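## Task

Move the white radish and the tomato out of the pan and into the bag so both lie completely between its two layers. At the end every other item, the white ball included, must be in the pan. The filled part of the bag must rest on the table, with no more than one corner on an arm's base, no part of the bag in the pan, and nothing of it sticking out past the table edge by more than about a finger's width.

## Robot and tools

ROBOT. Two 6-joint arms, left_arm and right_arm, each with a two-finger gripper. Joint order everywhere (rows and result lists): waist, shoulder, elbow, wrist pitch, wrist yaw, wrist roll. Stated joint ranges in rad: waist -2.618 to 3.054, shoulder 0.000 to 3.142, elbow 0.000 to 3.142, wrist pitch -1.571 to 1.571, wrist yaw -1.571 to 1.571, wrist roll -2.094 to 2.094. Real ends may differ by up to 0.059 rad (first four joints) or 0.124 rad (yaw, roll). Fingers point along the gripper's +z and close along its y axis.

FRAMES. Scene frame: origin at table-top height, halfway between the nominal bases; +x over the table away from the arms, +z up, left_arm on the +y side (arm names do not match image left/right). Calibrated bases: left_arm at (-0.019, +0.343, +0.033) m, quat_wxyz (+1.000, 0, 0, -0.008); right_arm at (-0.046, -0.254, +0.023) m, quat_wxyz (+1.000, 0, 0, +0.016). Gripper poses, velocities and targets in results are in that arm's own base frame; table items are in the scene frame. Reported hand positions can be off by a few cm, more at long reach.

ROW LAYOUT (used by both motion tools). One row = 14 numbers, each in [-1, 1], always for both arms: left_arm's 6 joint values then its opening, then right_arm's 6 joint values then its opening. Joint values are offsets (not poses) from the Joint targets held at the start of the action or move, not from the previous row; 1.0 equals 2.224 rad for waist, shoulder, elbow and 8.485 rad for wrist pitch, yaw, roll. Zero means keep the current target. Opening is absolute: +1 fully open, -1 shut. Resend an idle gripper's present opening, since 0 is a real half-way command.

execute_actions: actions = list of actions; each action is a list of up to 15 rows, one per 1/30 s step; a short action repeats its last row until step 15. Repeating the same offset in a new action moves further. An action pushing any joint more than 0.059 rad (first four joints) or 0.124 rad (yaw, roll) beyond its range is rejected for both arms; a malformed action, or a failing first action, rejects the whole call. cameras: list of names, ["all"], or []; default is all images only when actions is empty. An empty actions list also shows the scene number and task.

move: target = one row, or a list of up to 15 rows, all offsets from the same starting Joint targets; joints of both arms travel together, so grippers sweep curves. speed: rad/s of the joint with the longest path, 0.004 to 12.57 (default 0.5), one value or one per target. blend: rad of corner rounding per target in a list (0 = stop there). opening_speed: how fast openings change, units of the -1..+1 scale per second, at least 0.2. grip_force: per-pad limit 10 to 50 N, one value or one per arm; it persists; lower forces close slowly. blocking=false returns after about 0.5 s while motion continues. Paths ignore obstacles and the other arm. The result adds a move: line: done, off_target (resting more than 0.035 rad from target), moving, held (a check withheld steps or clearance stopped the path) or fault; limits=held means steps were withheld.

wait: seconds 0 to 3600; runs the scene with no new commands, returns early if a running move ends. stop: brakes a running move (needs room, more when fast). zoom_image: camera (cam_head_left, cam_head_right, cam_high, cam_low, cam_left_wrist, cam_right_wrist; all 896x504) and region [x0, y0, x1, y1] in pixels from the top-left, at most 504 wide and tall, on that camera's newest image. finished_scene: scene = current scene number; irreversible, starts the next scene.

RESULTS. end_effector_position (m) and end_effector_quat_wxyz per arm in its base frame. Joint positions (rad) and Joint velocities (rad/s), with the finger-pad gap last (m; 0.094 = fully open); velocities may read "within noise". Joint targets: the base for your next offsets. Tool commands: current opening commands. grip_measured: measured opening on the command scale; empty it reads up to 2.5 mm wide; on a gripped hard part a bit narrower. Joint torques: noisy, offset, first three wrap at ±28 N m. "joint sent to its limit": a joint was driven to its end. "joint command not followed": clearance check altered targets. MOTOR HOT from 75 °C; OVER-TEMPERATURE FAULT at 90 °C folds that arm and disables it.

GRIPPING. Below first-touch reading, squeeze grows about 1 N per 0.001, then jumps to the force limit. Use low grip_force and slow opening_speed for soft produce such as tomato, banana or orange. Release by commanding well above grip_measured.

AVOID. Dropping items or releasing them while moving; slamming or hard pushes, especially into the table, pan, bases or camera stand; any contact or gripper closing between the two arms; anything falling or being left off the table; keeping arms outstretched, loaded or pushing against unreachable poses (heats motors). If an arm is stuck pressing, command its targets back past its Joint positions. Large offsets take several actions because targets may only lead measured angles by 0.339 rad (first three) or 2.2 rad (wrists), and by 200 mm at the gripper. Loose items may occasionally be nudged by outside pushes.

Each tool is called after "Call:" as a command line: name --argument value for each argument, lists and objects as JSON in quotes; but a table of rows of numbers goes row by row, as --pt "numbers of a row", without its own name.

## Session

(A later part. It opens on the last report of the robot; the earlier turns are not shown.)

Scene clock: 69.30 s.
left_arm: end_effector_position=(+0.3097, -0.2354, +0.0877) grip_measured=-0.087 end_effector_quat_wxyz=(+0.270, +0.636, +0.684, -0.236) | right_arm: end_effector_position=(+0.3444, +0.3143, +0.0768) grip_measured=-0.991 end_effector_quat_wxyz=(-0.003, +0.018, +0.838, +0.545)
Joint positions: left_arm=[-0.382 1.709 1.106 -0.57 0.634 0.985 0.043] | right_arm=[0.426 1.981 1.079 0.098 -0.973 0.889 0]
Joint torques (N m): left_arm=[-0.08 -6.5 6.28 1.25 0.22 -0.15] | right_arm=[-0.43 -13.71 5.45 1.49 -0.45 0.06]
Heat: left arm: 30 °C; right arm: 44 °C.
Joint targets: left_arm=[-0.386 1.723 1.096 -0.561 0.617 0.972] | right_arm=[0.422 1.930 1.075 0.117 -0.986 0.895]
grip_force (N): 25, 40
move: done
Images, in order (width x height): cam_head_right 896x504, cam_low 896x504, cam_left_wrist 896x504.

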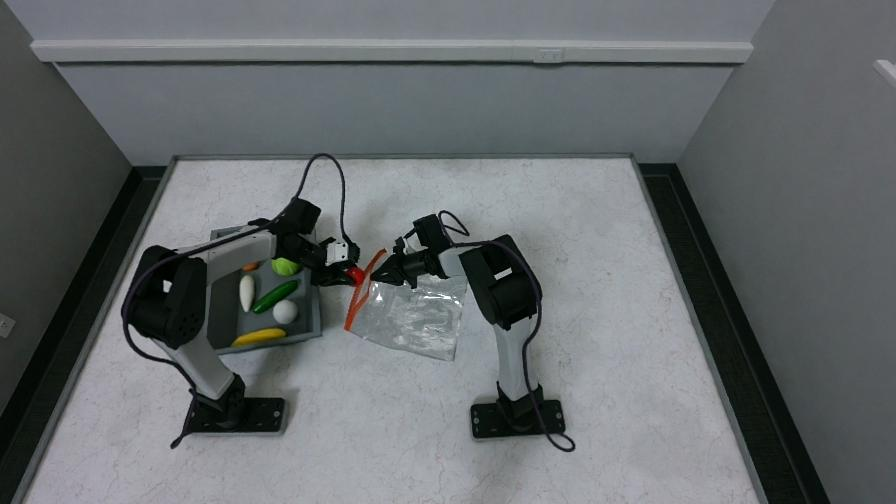

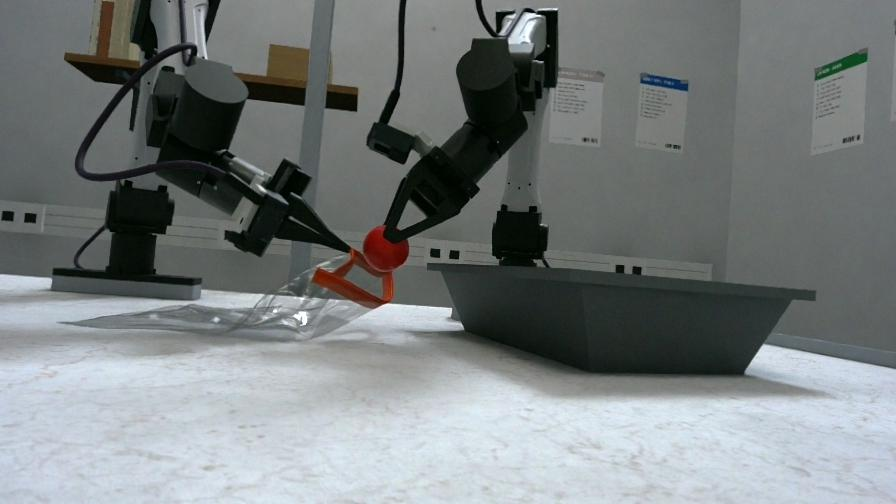

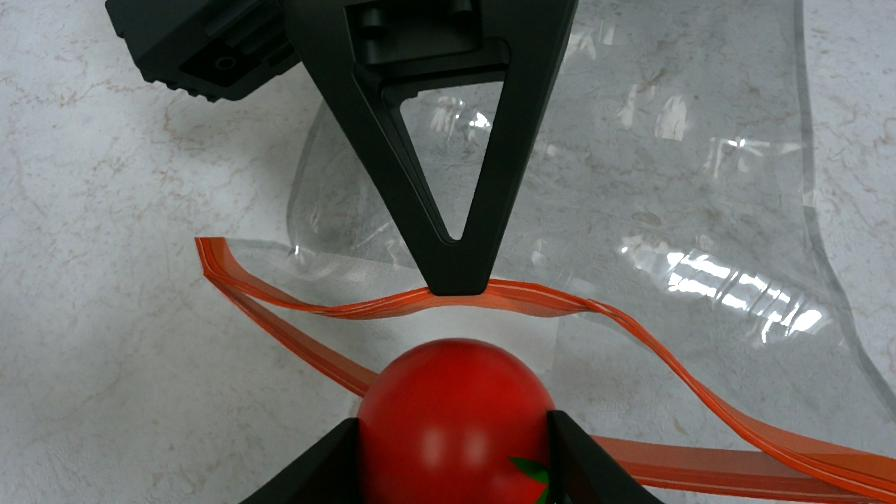

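Call:
move --target '[-0.0477,0.0616,-0.0335,0.0324,-0.0071,-0.0184,-0.15, 0,0,0,0,0,0,-1]' --speed 0.3 --cameras '["cam_low","cam_left_wrist","cam_right_wrist"]'

Call:
zoom_image --camera "cam_low" --region '[210, 150, 510, 370]'

Scene clock: 71.93 s.
left_arm: end_effector_position=(+0.3103, -0.2713, +0.0335) grip_measured=-0.087 end_effector_quat_wxyz=(+0.263, +0.622, +0.699, -0.234) | right_arm: end_effector_position=(+0.3444, +0.3143, +0.0768) grip_measured=-0.991 end_effector_quat_wxyz=(-0.003, +0.018, +0.838, +0.545)
Joint positions: left_arm=[-0.487 1.845 1.031 -0.296 0.573 0.829 0.043] | right_arm=[0.426 1.981 1.079 0.098 -0.973 0.889 0]
Joint torques (N m): left_arm=[-0.13 -7.2 5.78 1.43 0.19 -0.14] | right_arm=[-0.42 -13.71 5.46 1.49 -0.46 0.06]
Heat: left arm: 30 °C; right arm: 44 °C.
Joint targets: left_arm=[-0.492 1.860 1.021 -0.286 0.557 0.816] | right_arm=[0.422 1.930 1.075 0.117 -0.986 0.895]
grip_force (N): 25, 40
move: done

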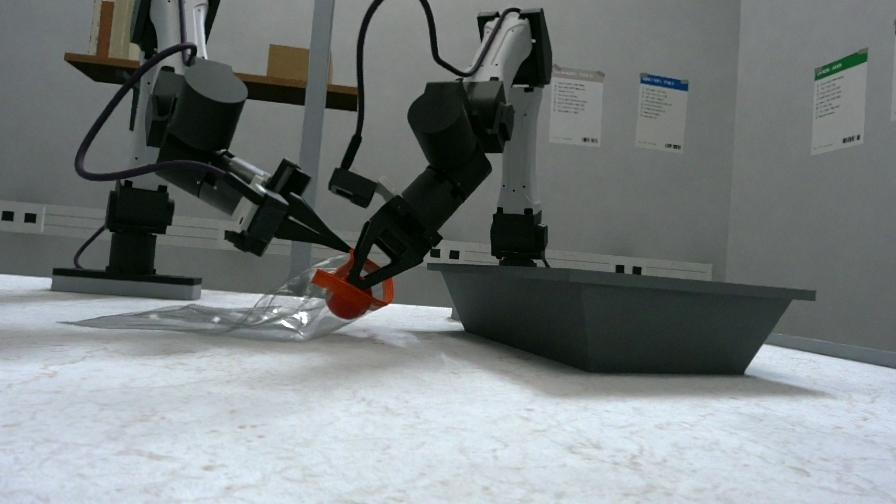

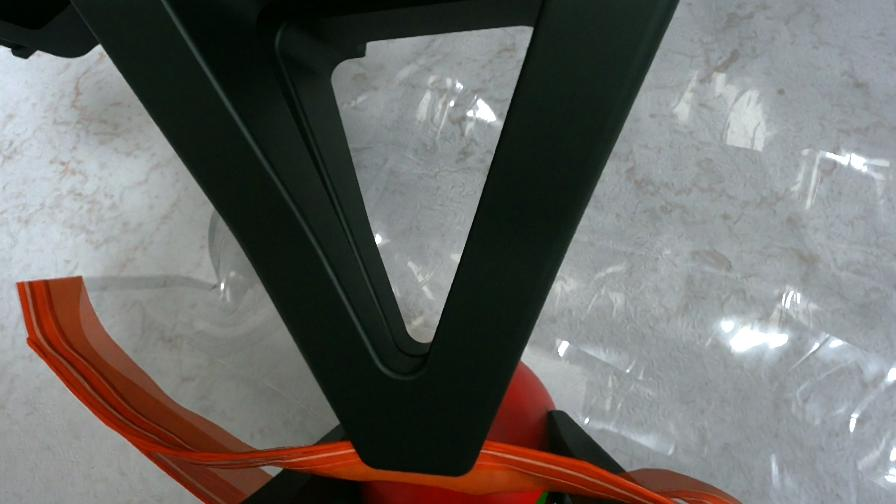

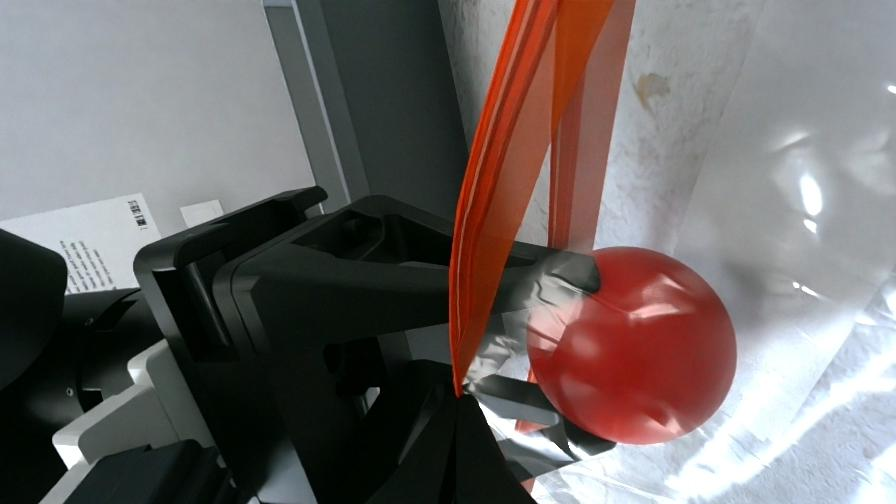

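Scaled by 1.680 from the camera's image (finer frame: 1280x720).

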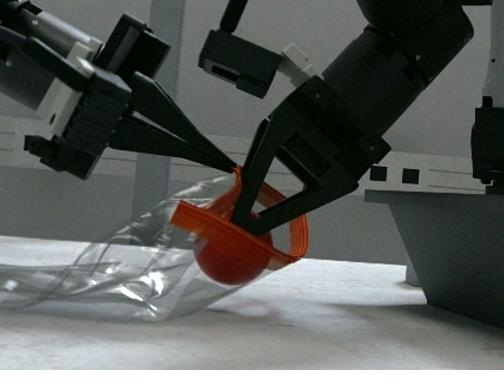

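Call:
move --pt "-0.0025 0.0097 -0.0044 0.0037 0 0 -0.15 0 0 0 0 0 0 -1" --pt "-0.0025 0.0097 -0.0044 0.0037 0 0 0.3 0 0 0 0 0 0 -1" --pt "0.0477 -0.0616 0.0335 -0.0324 0.0071 0.0184 0.3 0 0 0 0 0 0 -1" --pt "0.1053 -0.1 0.1054 -0.0729 0.0123 0.0347 0.3 0 0 0 0 0 0 -1" --speed '[0.25,0.25,0.25,0.5]' --blend '[0,0,0.04,0]' --opening_speed 0.8 --cameras '["cam_low","cam_left_wrist","cam_right_wrist"]'

Call:
zoom_image --camera "cam_low" --region '[210, 150, 510, 370]'

Scene clock: 76.97 s.
left_arm: end_effector_position=(+0.3070, -0.1906, +0.1259) grip_measured=+0.298 end_effector_quat_wxyz=(+0.241, +0.623, +0.705, -0.238) | right_arm: end_effector_position=(+0.3444, +0.3144, +0.0769) grip_measured=-0.991 end_effector_quat_wxyz=(-0.003, +0.018, +0.838, +0.545)
Joint positions: left_arm=[-0.261 1.657 1.237 -0.89 0.647 1.098 0.061] | right_arm=[0.426 1.981 1.079 0.098 -0.973 0.889 0]
Joint torques (N m): left_arm=[0.49 -8.68 9.1 0.73 0.51 0.07] | right_arm=[-0.43 -13.7 5.45 1.49 -0.45 0.06]
Heat: left arm: 30 °C; right arm: 45 °C.
Joint targets: left_arm=[-0.258 1.638 1.255 -0.904 0.662 1.110] | right_arm=[0.422 1.930 1.075 0.117 -0.985 0.895]
grip_force (N): 25, 40
move: done

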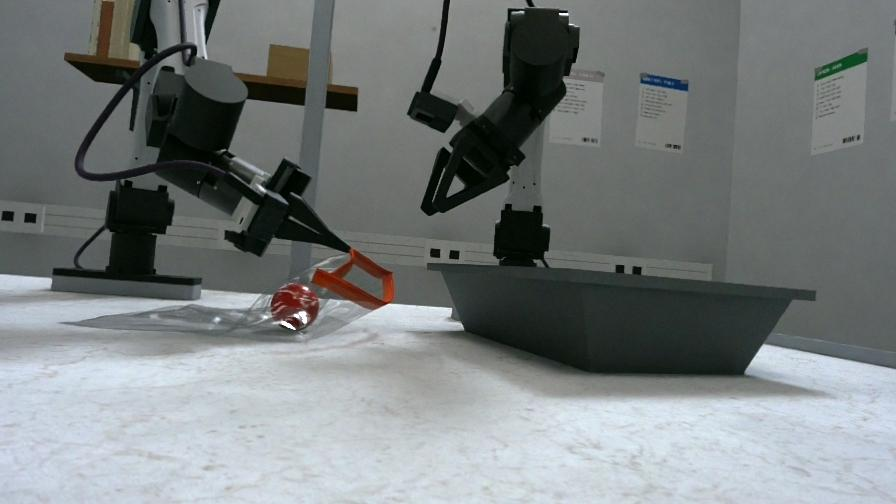

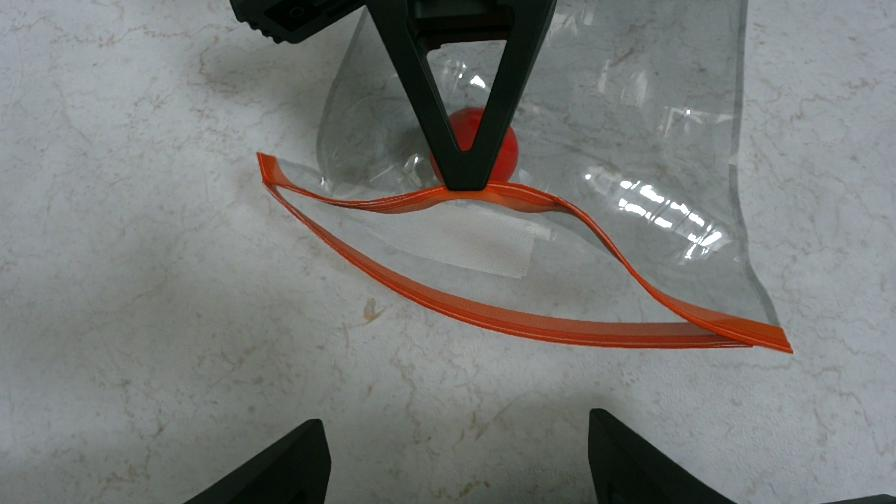

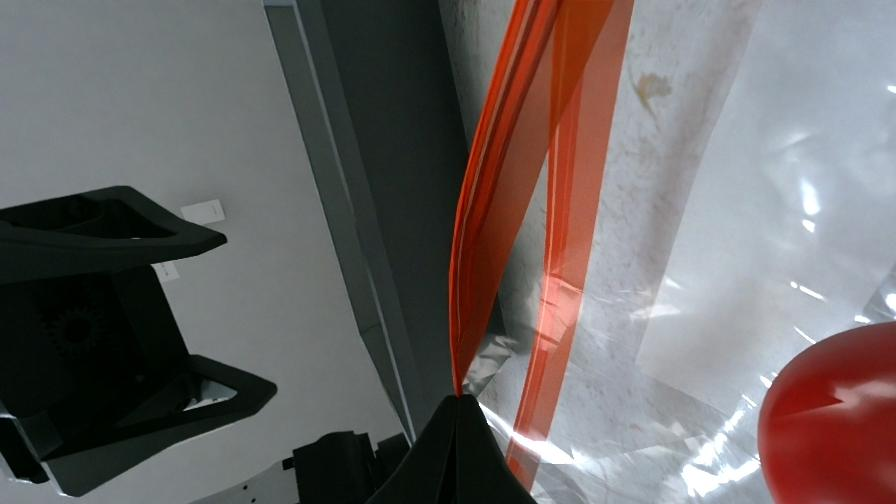

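Scaled by 1.680 from the camera's image (finer frame: 1280x720).

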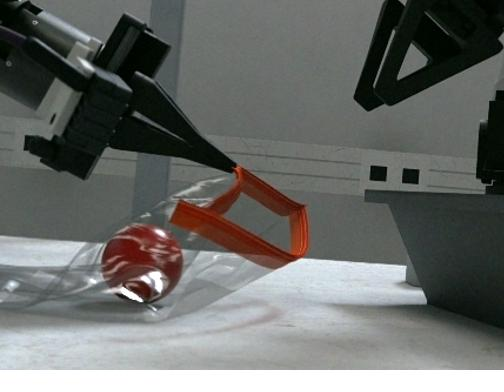

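Call:
move --pt "0.0486 -0.1745 -0.0247 -0.0113 -0.078 -0.1308 -0.1 0 0 0 0 0 0 -1" --pt "0.0796 -0.2875 -0.4413 0.0948 -0.1126 -0.1668 -0.1 0 0 0 0 0 0 -1" --speed '[1.2,0.8]' --blend '[0.15,0]' --cameras '["cam_low","cam_left_wrist","cam_high"]'

Scene clock: 83.73 s.
left_arm: end_effector_position=(+0.2677, +0.0247, +0.0404) grip_measured=-0.098 end_effector_quat_wxyz=(+0.375, -0.144, +0.914, +0.060) | right_arm: end_effector_position=(+0.3444, +0.3144, +0.0769) grip_measured=-0.991 end_effector_quat_wxyz=(-0.003, +0.018, +0.838, +0.545)
Joint positions: left_arm=[-0.087 1.008 0.282 -0.107 -0.278 -0.292 0.042] | right_arm=[0.426 1.981 1.079 0.098 -0.973 0.889 0]
Joint torques (N m): left_arm=[0.65 -2.5 6.8 1.97 -0.31 -0.16] | right_arm=[-0.42 -13.7 5.45 1.49 -0.45 0.06]
Heat: left arm: 30 °C; right arm: 46 °C.
Joint targets: left_arm=[-0.080 0.998 0.274 -0.100 -0.294 -0.305] | right_arm=[0.422 1.930 1.075 0.117 -0.985 0.895]
grip_force (N): 25, 40
move: done
Images, in order (width x height): cam_high 896x504, cam_low 896x504, cam_left_wrist 896x504.

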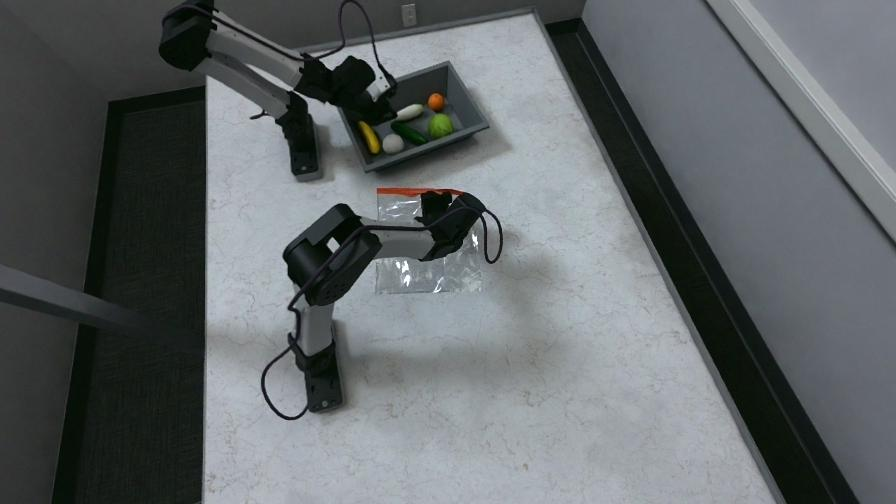

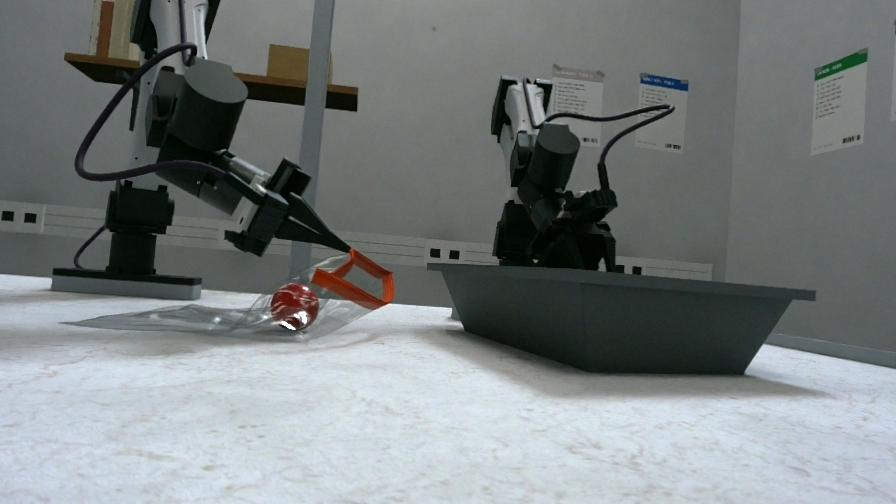

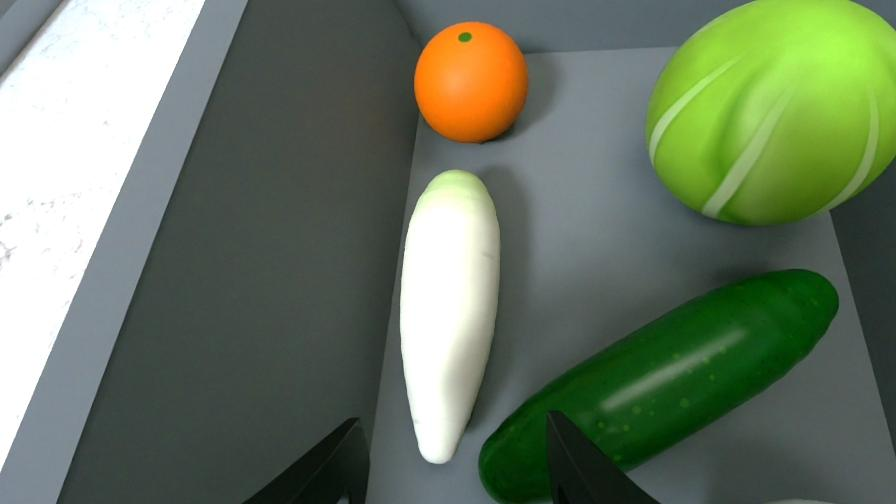

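Call:
move --target '[0.0535,0.17,-0.0139,0.05,0.0173,0.018,-0.22,0,0,0,0,0,0,-1]' --speed 0.25 --cameras '["cam_left_wrist"]'

Scene clock: 94.73 s.
left_arm: end_effector_position=(+0.3021, +0.0392, +0.0064) grip_measured=-0.218 end_effector_quat_wxyz=(+0.386, -0.123, +0.913, +0.052) | right_arm: end_effector_position=(+0.3444, +0.3144, +0.0769) grip_measured=-0.991 end_effector_quat_wxyz=(-0.003, +0.018, +0.838, +0.545)
Joint positions: left_arm=[0.033 1.364 0.259 0.321 -0.168 -0.165 0.037] | right_arm=[0.426 1.981 1.079 0.098 -0.973 0.889 0]
Joint torques (N m): left_arm=[0.62 -2.52 4.53 2.01 0.12 0.07] | right_arm=[-0.42 -13.72 5.45 1.49 -0.45 0.06]
Heat: left arm: 30 °C; right arm: 48 °C.
Joint targets: left_arm=[0.039 1.376 0.243 0.324 -0.147 -0.152] | right_arm=[0.422 1.930 1.075 0.117 -0.985 0.895]
grip_force (N): 25, 40
move: done

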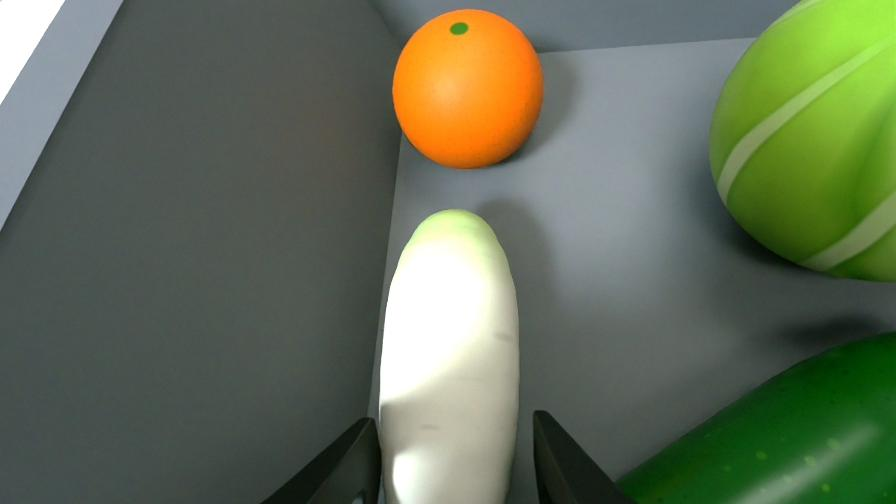

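Call:
move --pt "0 0.0142 0.0027 0.0018 0 0 -0.22 0 0 0 0 0 0 -1" --pt "0 0.0142 0.0027 0.0018 0 0 -0.55 0 0 0 0 0 0 -1" --pt "0 -0.125 0.0778 -0.0512 0 0 -0.55 0 0 0 0 0 0 -1" --pt "-0.0265 -0.1736 0.2397 -0.1062 0 0 -0.55 0 0 0 0 0 0 -1" --speed '[0.2,0.2,0.3,0.6]' --blend '[0,0,0.1,0]' --grip_force '[35, 40]' --cameras '["cam_left_wrist","cam_low"]'

Scene clock: 103.63 s.
left_arm: end_effector_position=(+0.3002, +0.0239, +0.1589) grip_measured=-0.510 end_effector_quat_wxyz=(+0.379, -0.100, +0.919, +0.042) | right_arm: end_effector_position=(+0.3444, +0.3144, +0.0769) grip_measured=-0.991 end_effector_quat_wxyz=(-0.003, +0.018, +0.838, +0.545)
Joint positions: left_arm=[-0.014 0.997 0.758 -0.563 -0.162 -0.164 0.023] | right_arm=[0.426 1.981 1.079 0.098 -0.973 0.889 0]
Joint torques (N m): left_arm=[-0.29 -2.88 10.18 1.79 0.07 0.05] | right_arm=[-0.43 -13.7 5.45 1.49 -0.45 0.06]
Heat: left arm: 31 °C; right arm: 49 °C.
Joint targets: left_arm=[-0.020 0.990 0.776 -0.577 -0.147 -0.152] | right_arm=[0.422 1.930 1.075 0.117 -0.985 0.895]
grip_force (N): 35, 40
move: done
Images, in order (width x height): cam_low 896x504, cam_left_wrist 896x504.

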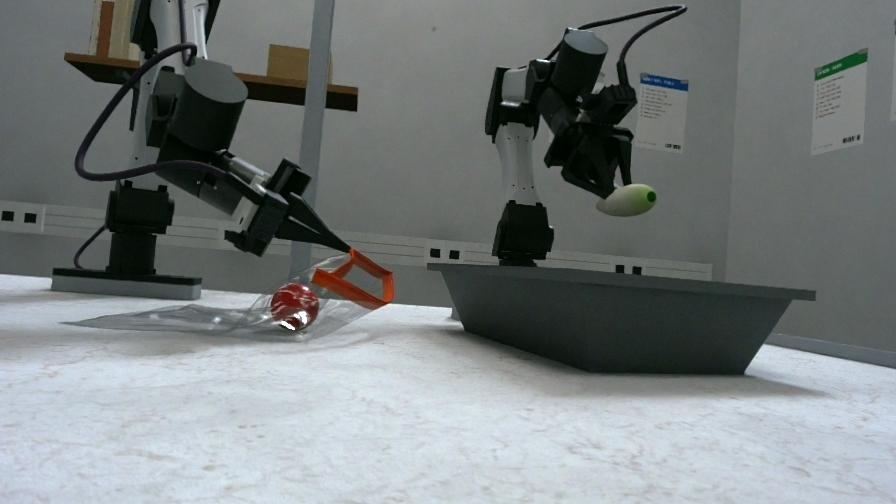

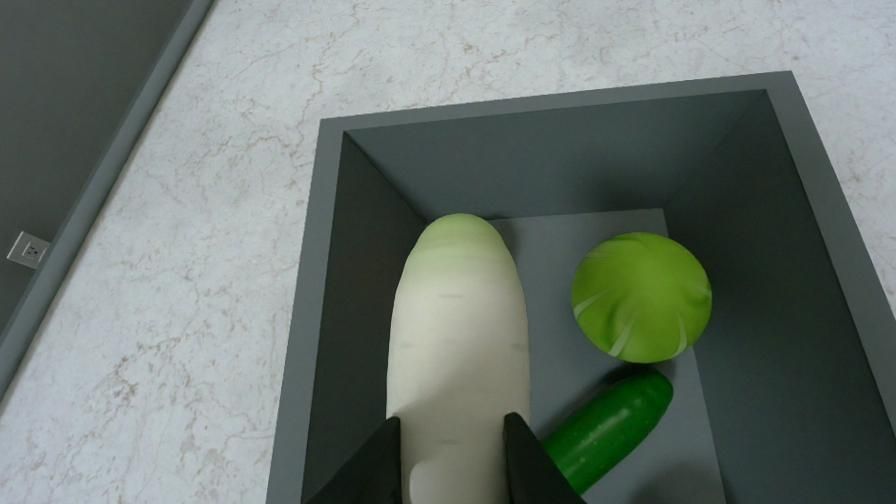

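Call:
move --target '[-0.1054,0.2581,0.107,-0.0284,0.0804,0.1563,-0.55,0,0,0,0,0,0,-1]' --speed 0.9 --cameras '["cam_left_wrist","cam_low"]'

Call:
zoom_image --camera "cam_low" --region '[210, 150, 510, 370]'

Scene clock: 106.67 s.
left_arm: end_effector_position=(+0.2807, -0.1578, +0.0845) grip_measured=-0.523 end_effector_quat_wxyz=(+0.221, +0.642, +0.713, -0.173) | right_arm: end_effector_position=(+0.3444, +0.3144, +0.0769) grip_measured=-0.991 end_effector_quat_wxyz=(-0.003, +0.018, +0.838, +0.545)
Joint positions: left_arm=[-0.242 1.544 1.003 -0.777 0.516 1.157 0.022] | right_arm=[0.426 1.981 1.079 0.098 -0.973 0.889 0]
Joint torques (N m): left_arm=[-0.75 -4.45 8.21 0.44 0.52 0.08] | right_arm=[-0.43 -13.7 5.45 1.49 -0.45 0.06]
Heat: left arm: 31 °C; right arm: 49 °C.
Joint targets: left_arm=[-0.255 1.564 1.014 -0.818 0.535 1.174] | right_arm=[0.422 1.930 1.075 0.117 -0.985 0.895]
grip_force (N): 35, 40
move: off_target (left_arm); left_arm: the wrist pitch is farthest, 0.041 rad from its target
Images, in order (width x height): cam_low 896x504, cam_left_wrist 896x504.

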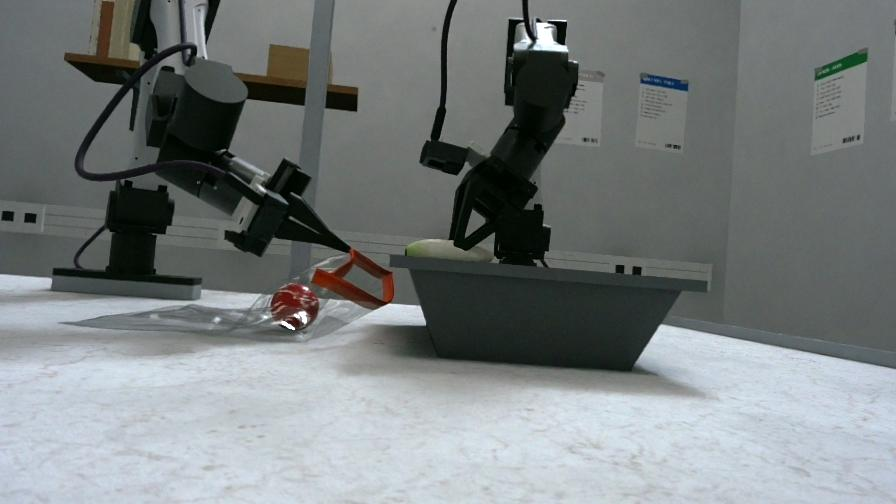

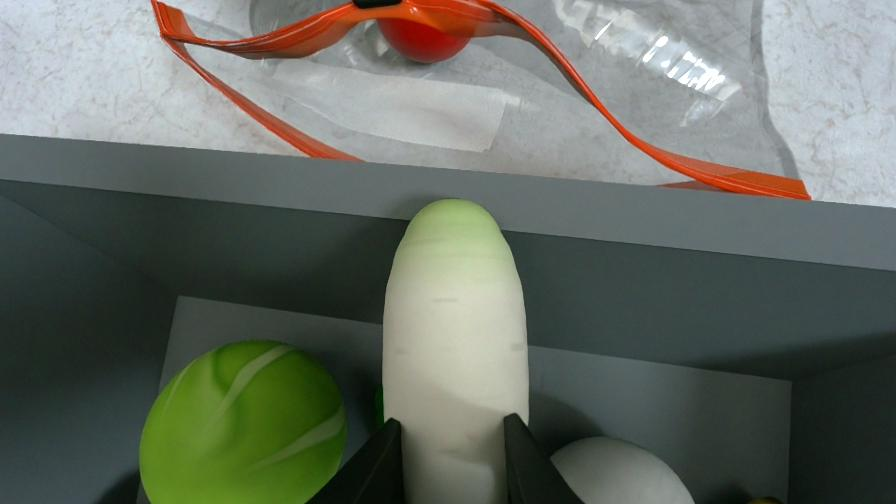

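Scaled by 1.680 from the camera's image (finer frame: 1280x720).

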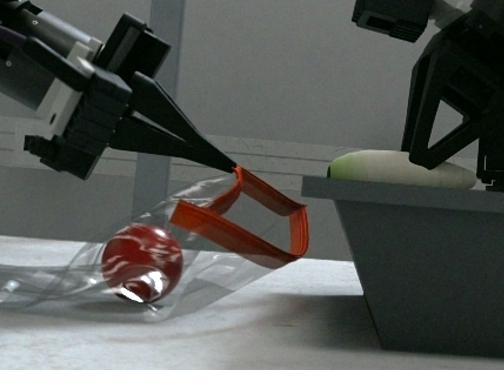

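Call:
move --target '[0,-0.0265,0.0746,-0.0238,0,0,-0.55,-0.0544,-0.0227,-0.0231,-0.0143,-0.0097,-0.0207,-1]' --speed 0.3 --cameras '["all"]'

Call:
zoom_image --camera "cam_low" --region '[210, 150, 510, 370]'

Call:
zoom_image --camera "cam_head_right" --region '[180, 180, 480, 380]'

Scene clock: 109.43 s.
left_arm: end_effector_position=(+0.2725, -0.1585, +0.1266) grip_measured=-0.526 end_effector_quat_wxyz=(+0.201, +0.643, +0.715, -0.186) | right_arm: end_effector_position=(+0.3460, +0.2674, +0.0805) grip_measured=-0.991 end_effector_quat_wxyz=(+0.011, +0.011, +0.833, +0.553)
Joint positions: left_arm=[-0.249 1.522 1.162 -1.007 0.521 1.162 0.022] | right_arm=[0.305 1.927 1.028 -0.005 -1.054 0.729 0]
Joint torques (N m): left_arm=[-0.29 -7.19 9.1 0.63 0.47 0.07] | right_arm=[-0.68 -12.92 5.33 1.16 -0.5 -0.07]
Heat: left arm: 31 °C; right arm: 50 °C.
Joint targets: left_arm=[-0.255 1.505 1.180 -1.020 0.535 1.174] | right_arm=[0.301 1.880 1.023 -0.005 -1.068 0.719]
grip_force (N): 35, 40
move: off_target (right_arm); right_arm: the shoulder is farthest, 0.048 rad from its target

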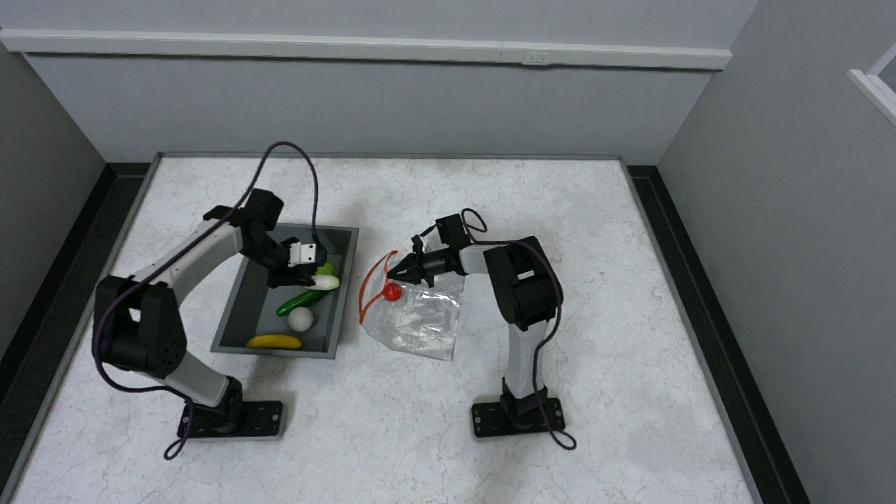

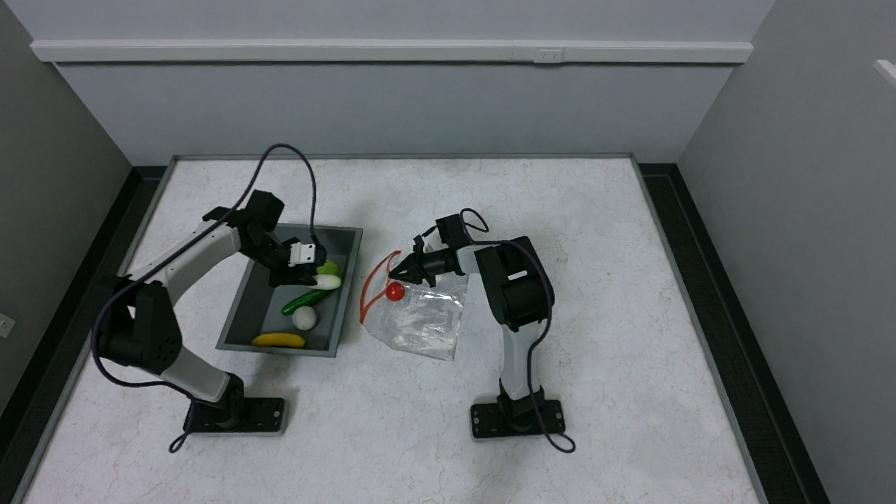

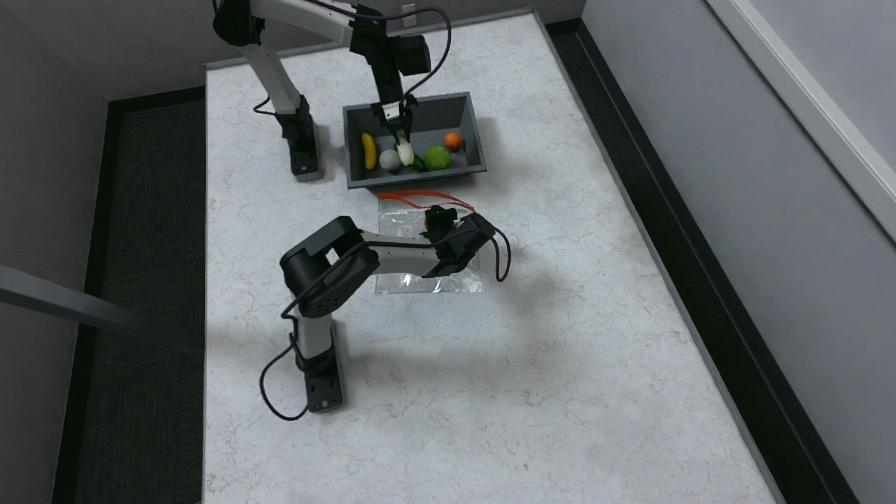

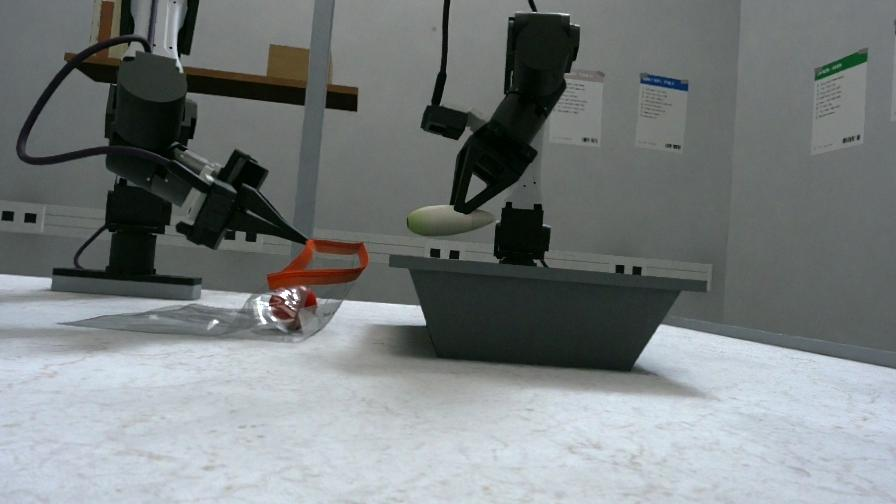

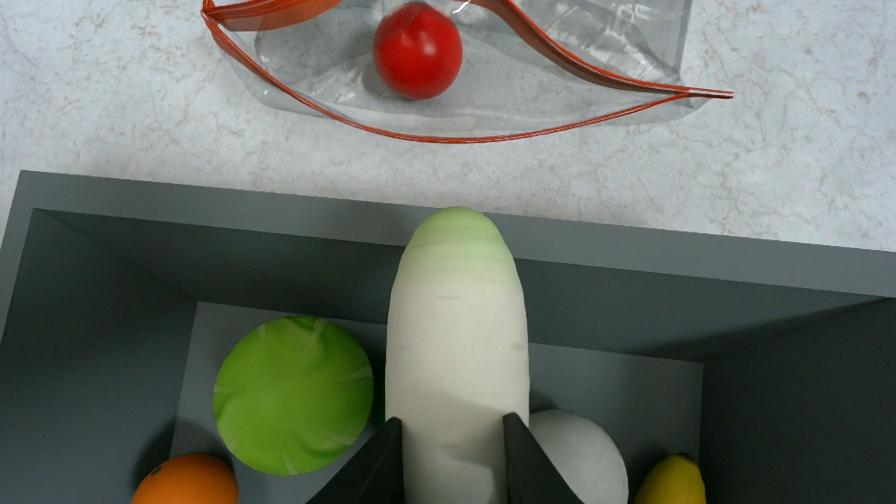

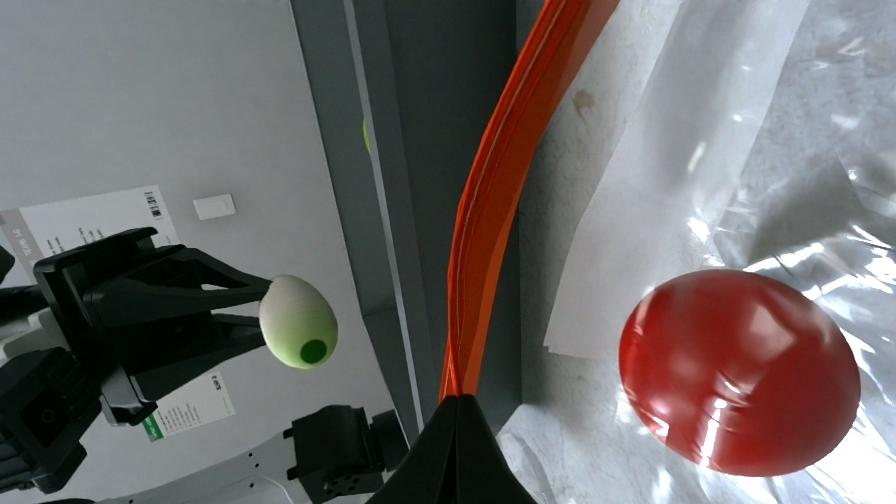

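Scaled by 1.680 from the camera's image (finer frame: 1280x720).

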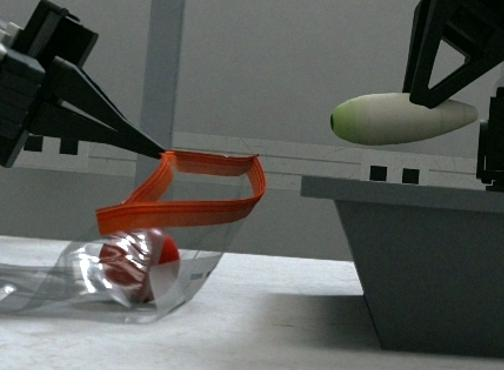

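Scaled by 1.680 from the camera's image (finer frame: 1280x720).

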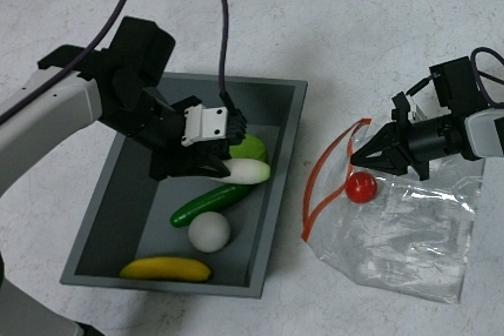

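Call:
move --pt "-0.1794 0.0247 0.036 0.0141 -0.0725 -0.1227 -0.55 0 0 0 0 0 0 -1" --pt "-0.3597 0.0953 0.0176 0.0494 -0.1415 -0.2423 -0.55 0 0 0 0 0 0 -1" --speed '[1.0,0.8]' --blend '[0.2,0]' --cameras '["all"]'

Call:
zoom_image --camera "cam_low" --region '[210, 150, 510, 370]'

Call:
zoom_image --camera "cam_high" --region '[340, 80, 540, 300]'

Scene clock: 118.27 s.
left_arm: end_effector_position=(+0.2898, -0.2962, +0.1312) grip_measured=-0.526 end_effector_quat_wxyz=(+0.386, +0.007, +0.922, -0.013) | right_arm: end_effector_position=(+0.3459, +0.2674, +0.0805) grip_measured=-0.991 end_effector_quat_wxyz=(+0.011, +0.011, +0.833, +0.553)
Joint positions: left_arm=[-1.053 1.701 1.233 -0.609 -0.649 -0.869 0.022] | right_arm=[0.305 1.927 1.028 -0.006 -1.055 0.728 0]
Joint torques (N m): left_arm=[0.05 -6.65 6.3 1.46 -0.51 -0.19] | right_arm=[-0.35 -12.93 5.33 1.18 -0.51 -0.1]
Heat: left arm: 32 °C; right arm: 51 °C.
Joint targets: left_arm=[-1.055 1.717 1.219 -0.600 -0.665 -0.882] | right_arm=[0.301 1.880 1.023 -0.005 -1.068 0.719]
grip_force (N): 35, 40
move: done

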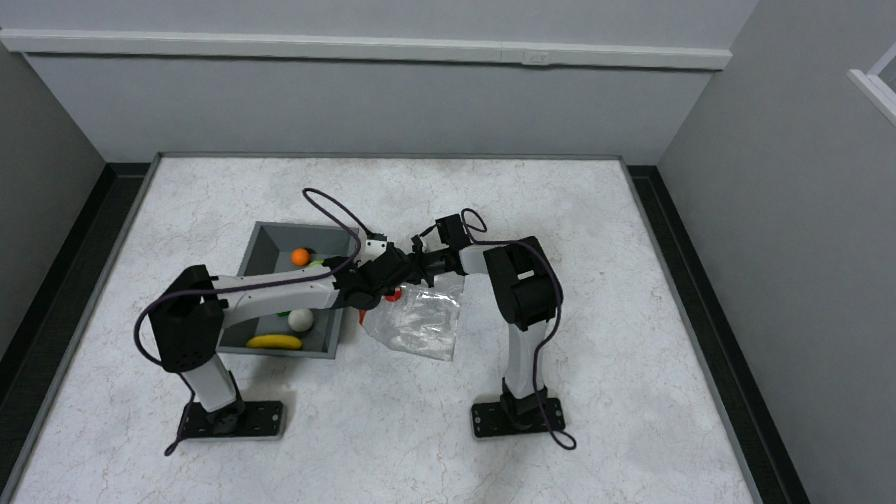

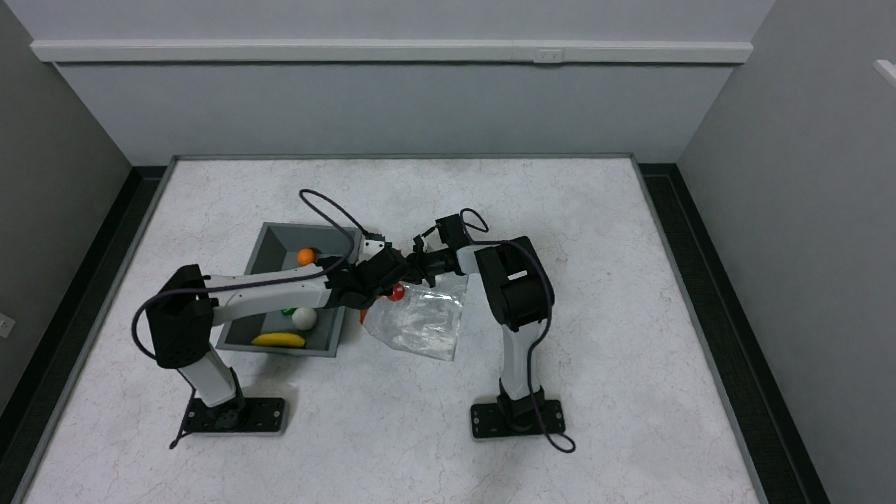

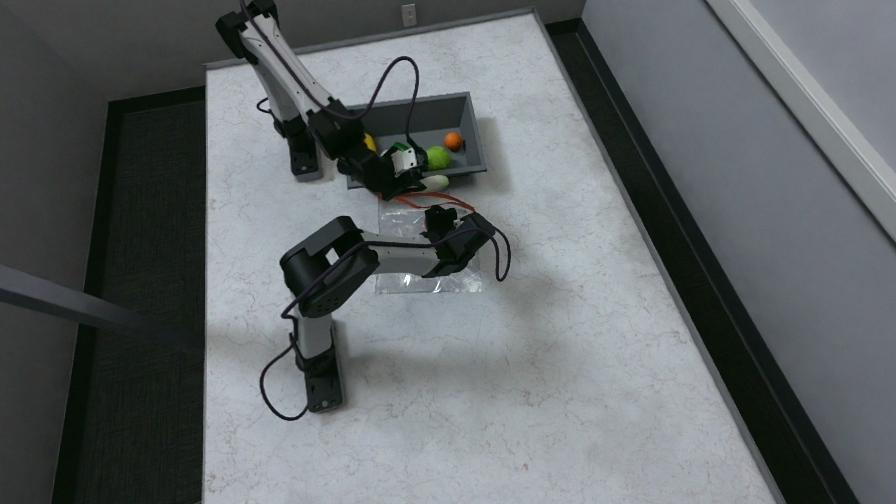

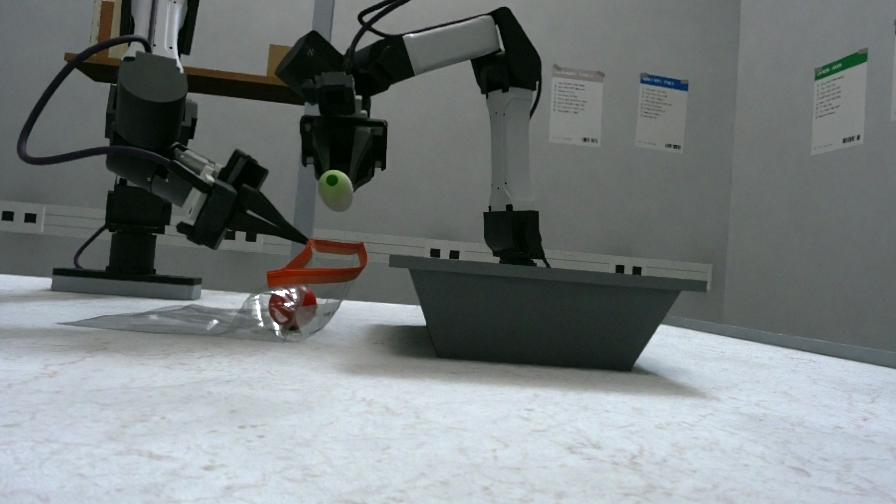

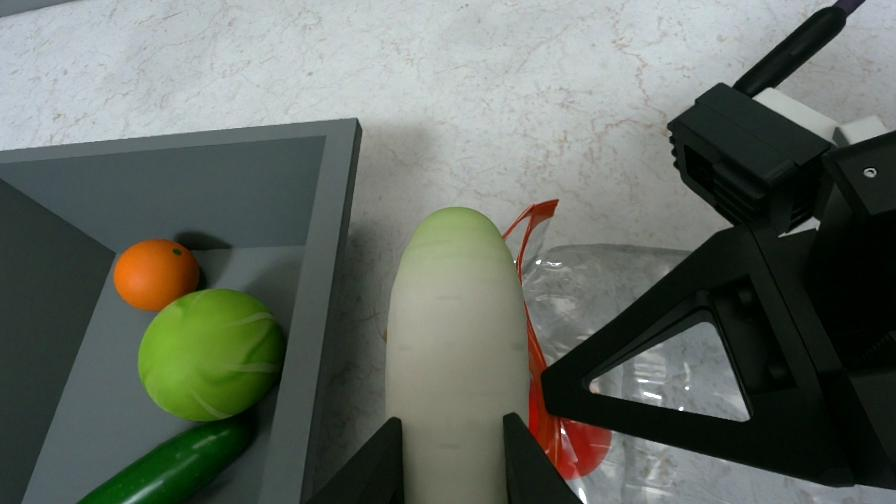

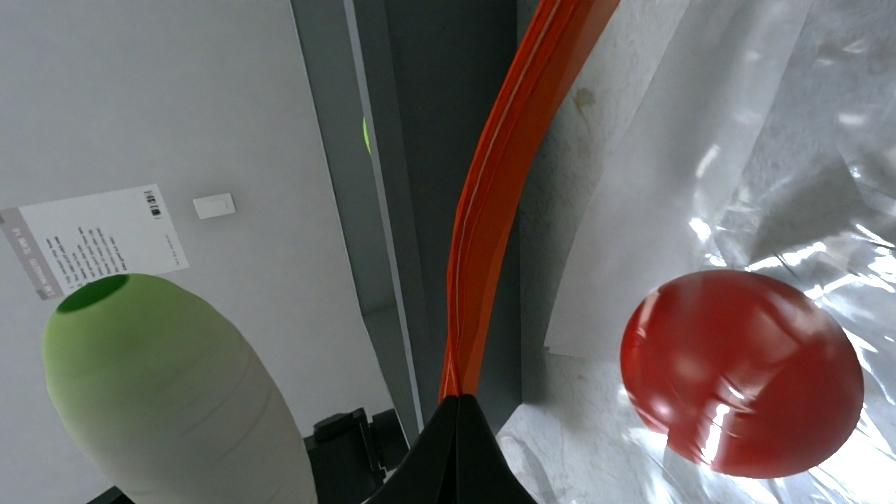

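Scaled by 1.680 from the camera's image (finer frame: 1280x720).

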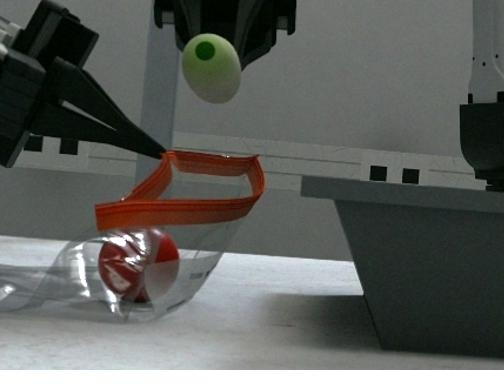

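Scaled by 2.291 from the camera's image (finer frame: 1280x720).

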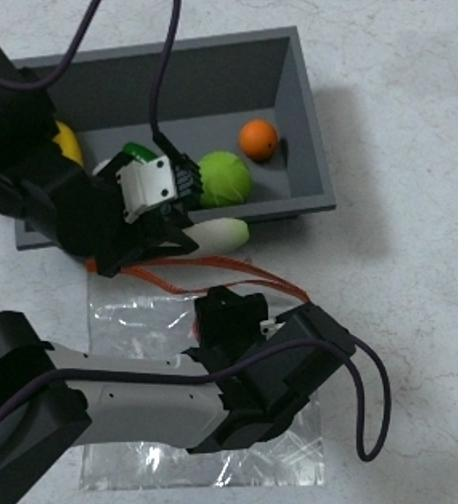

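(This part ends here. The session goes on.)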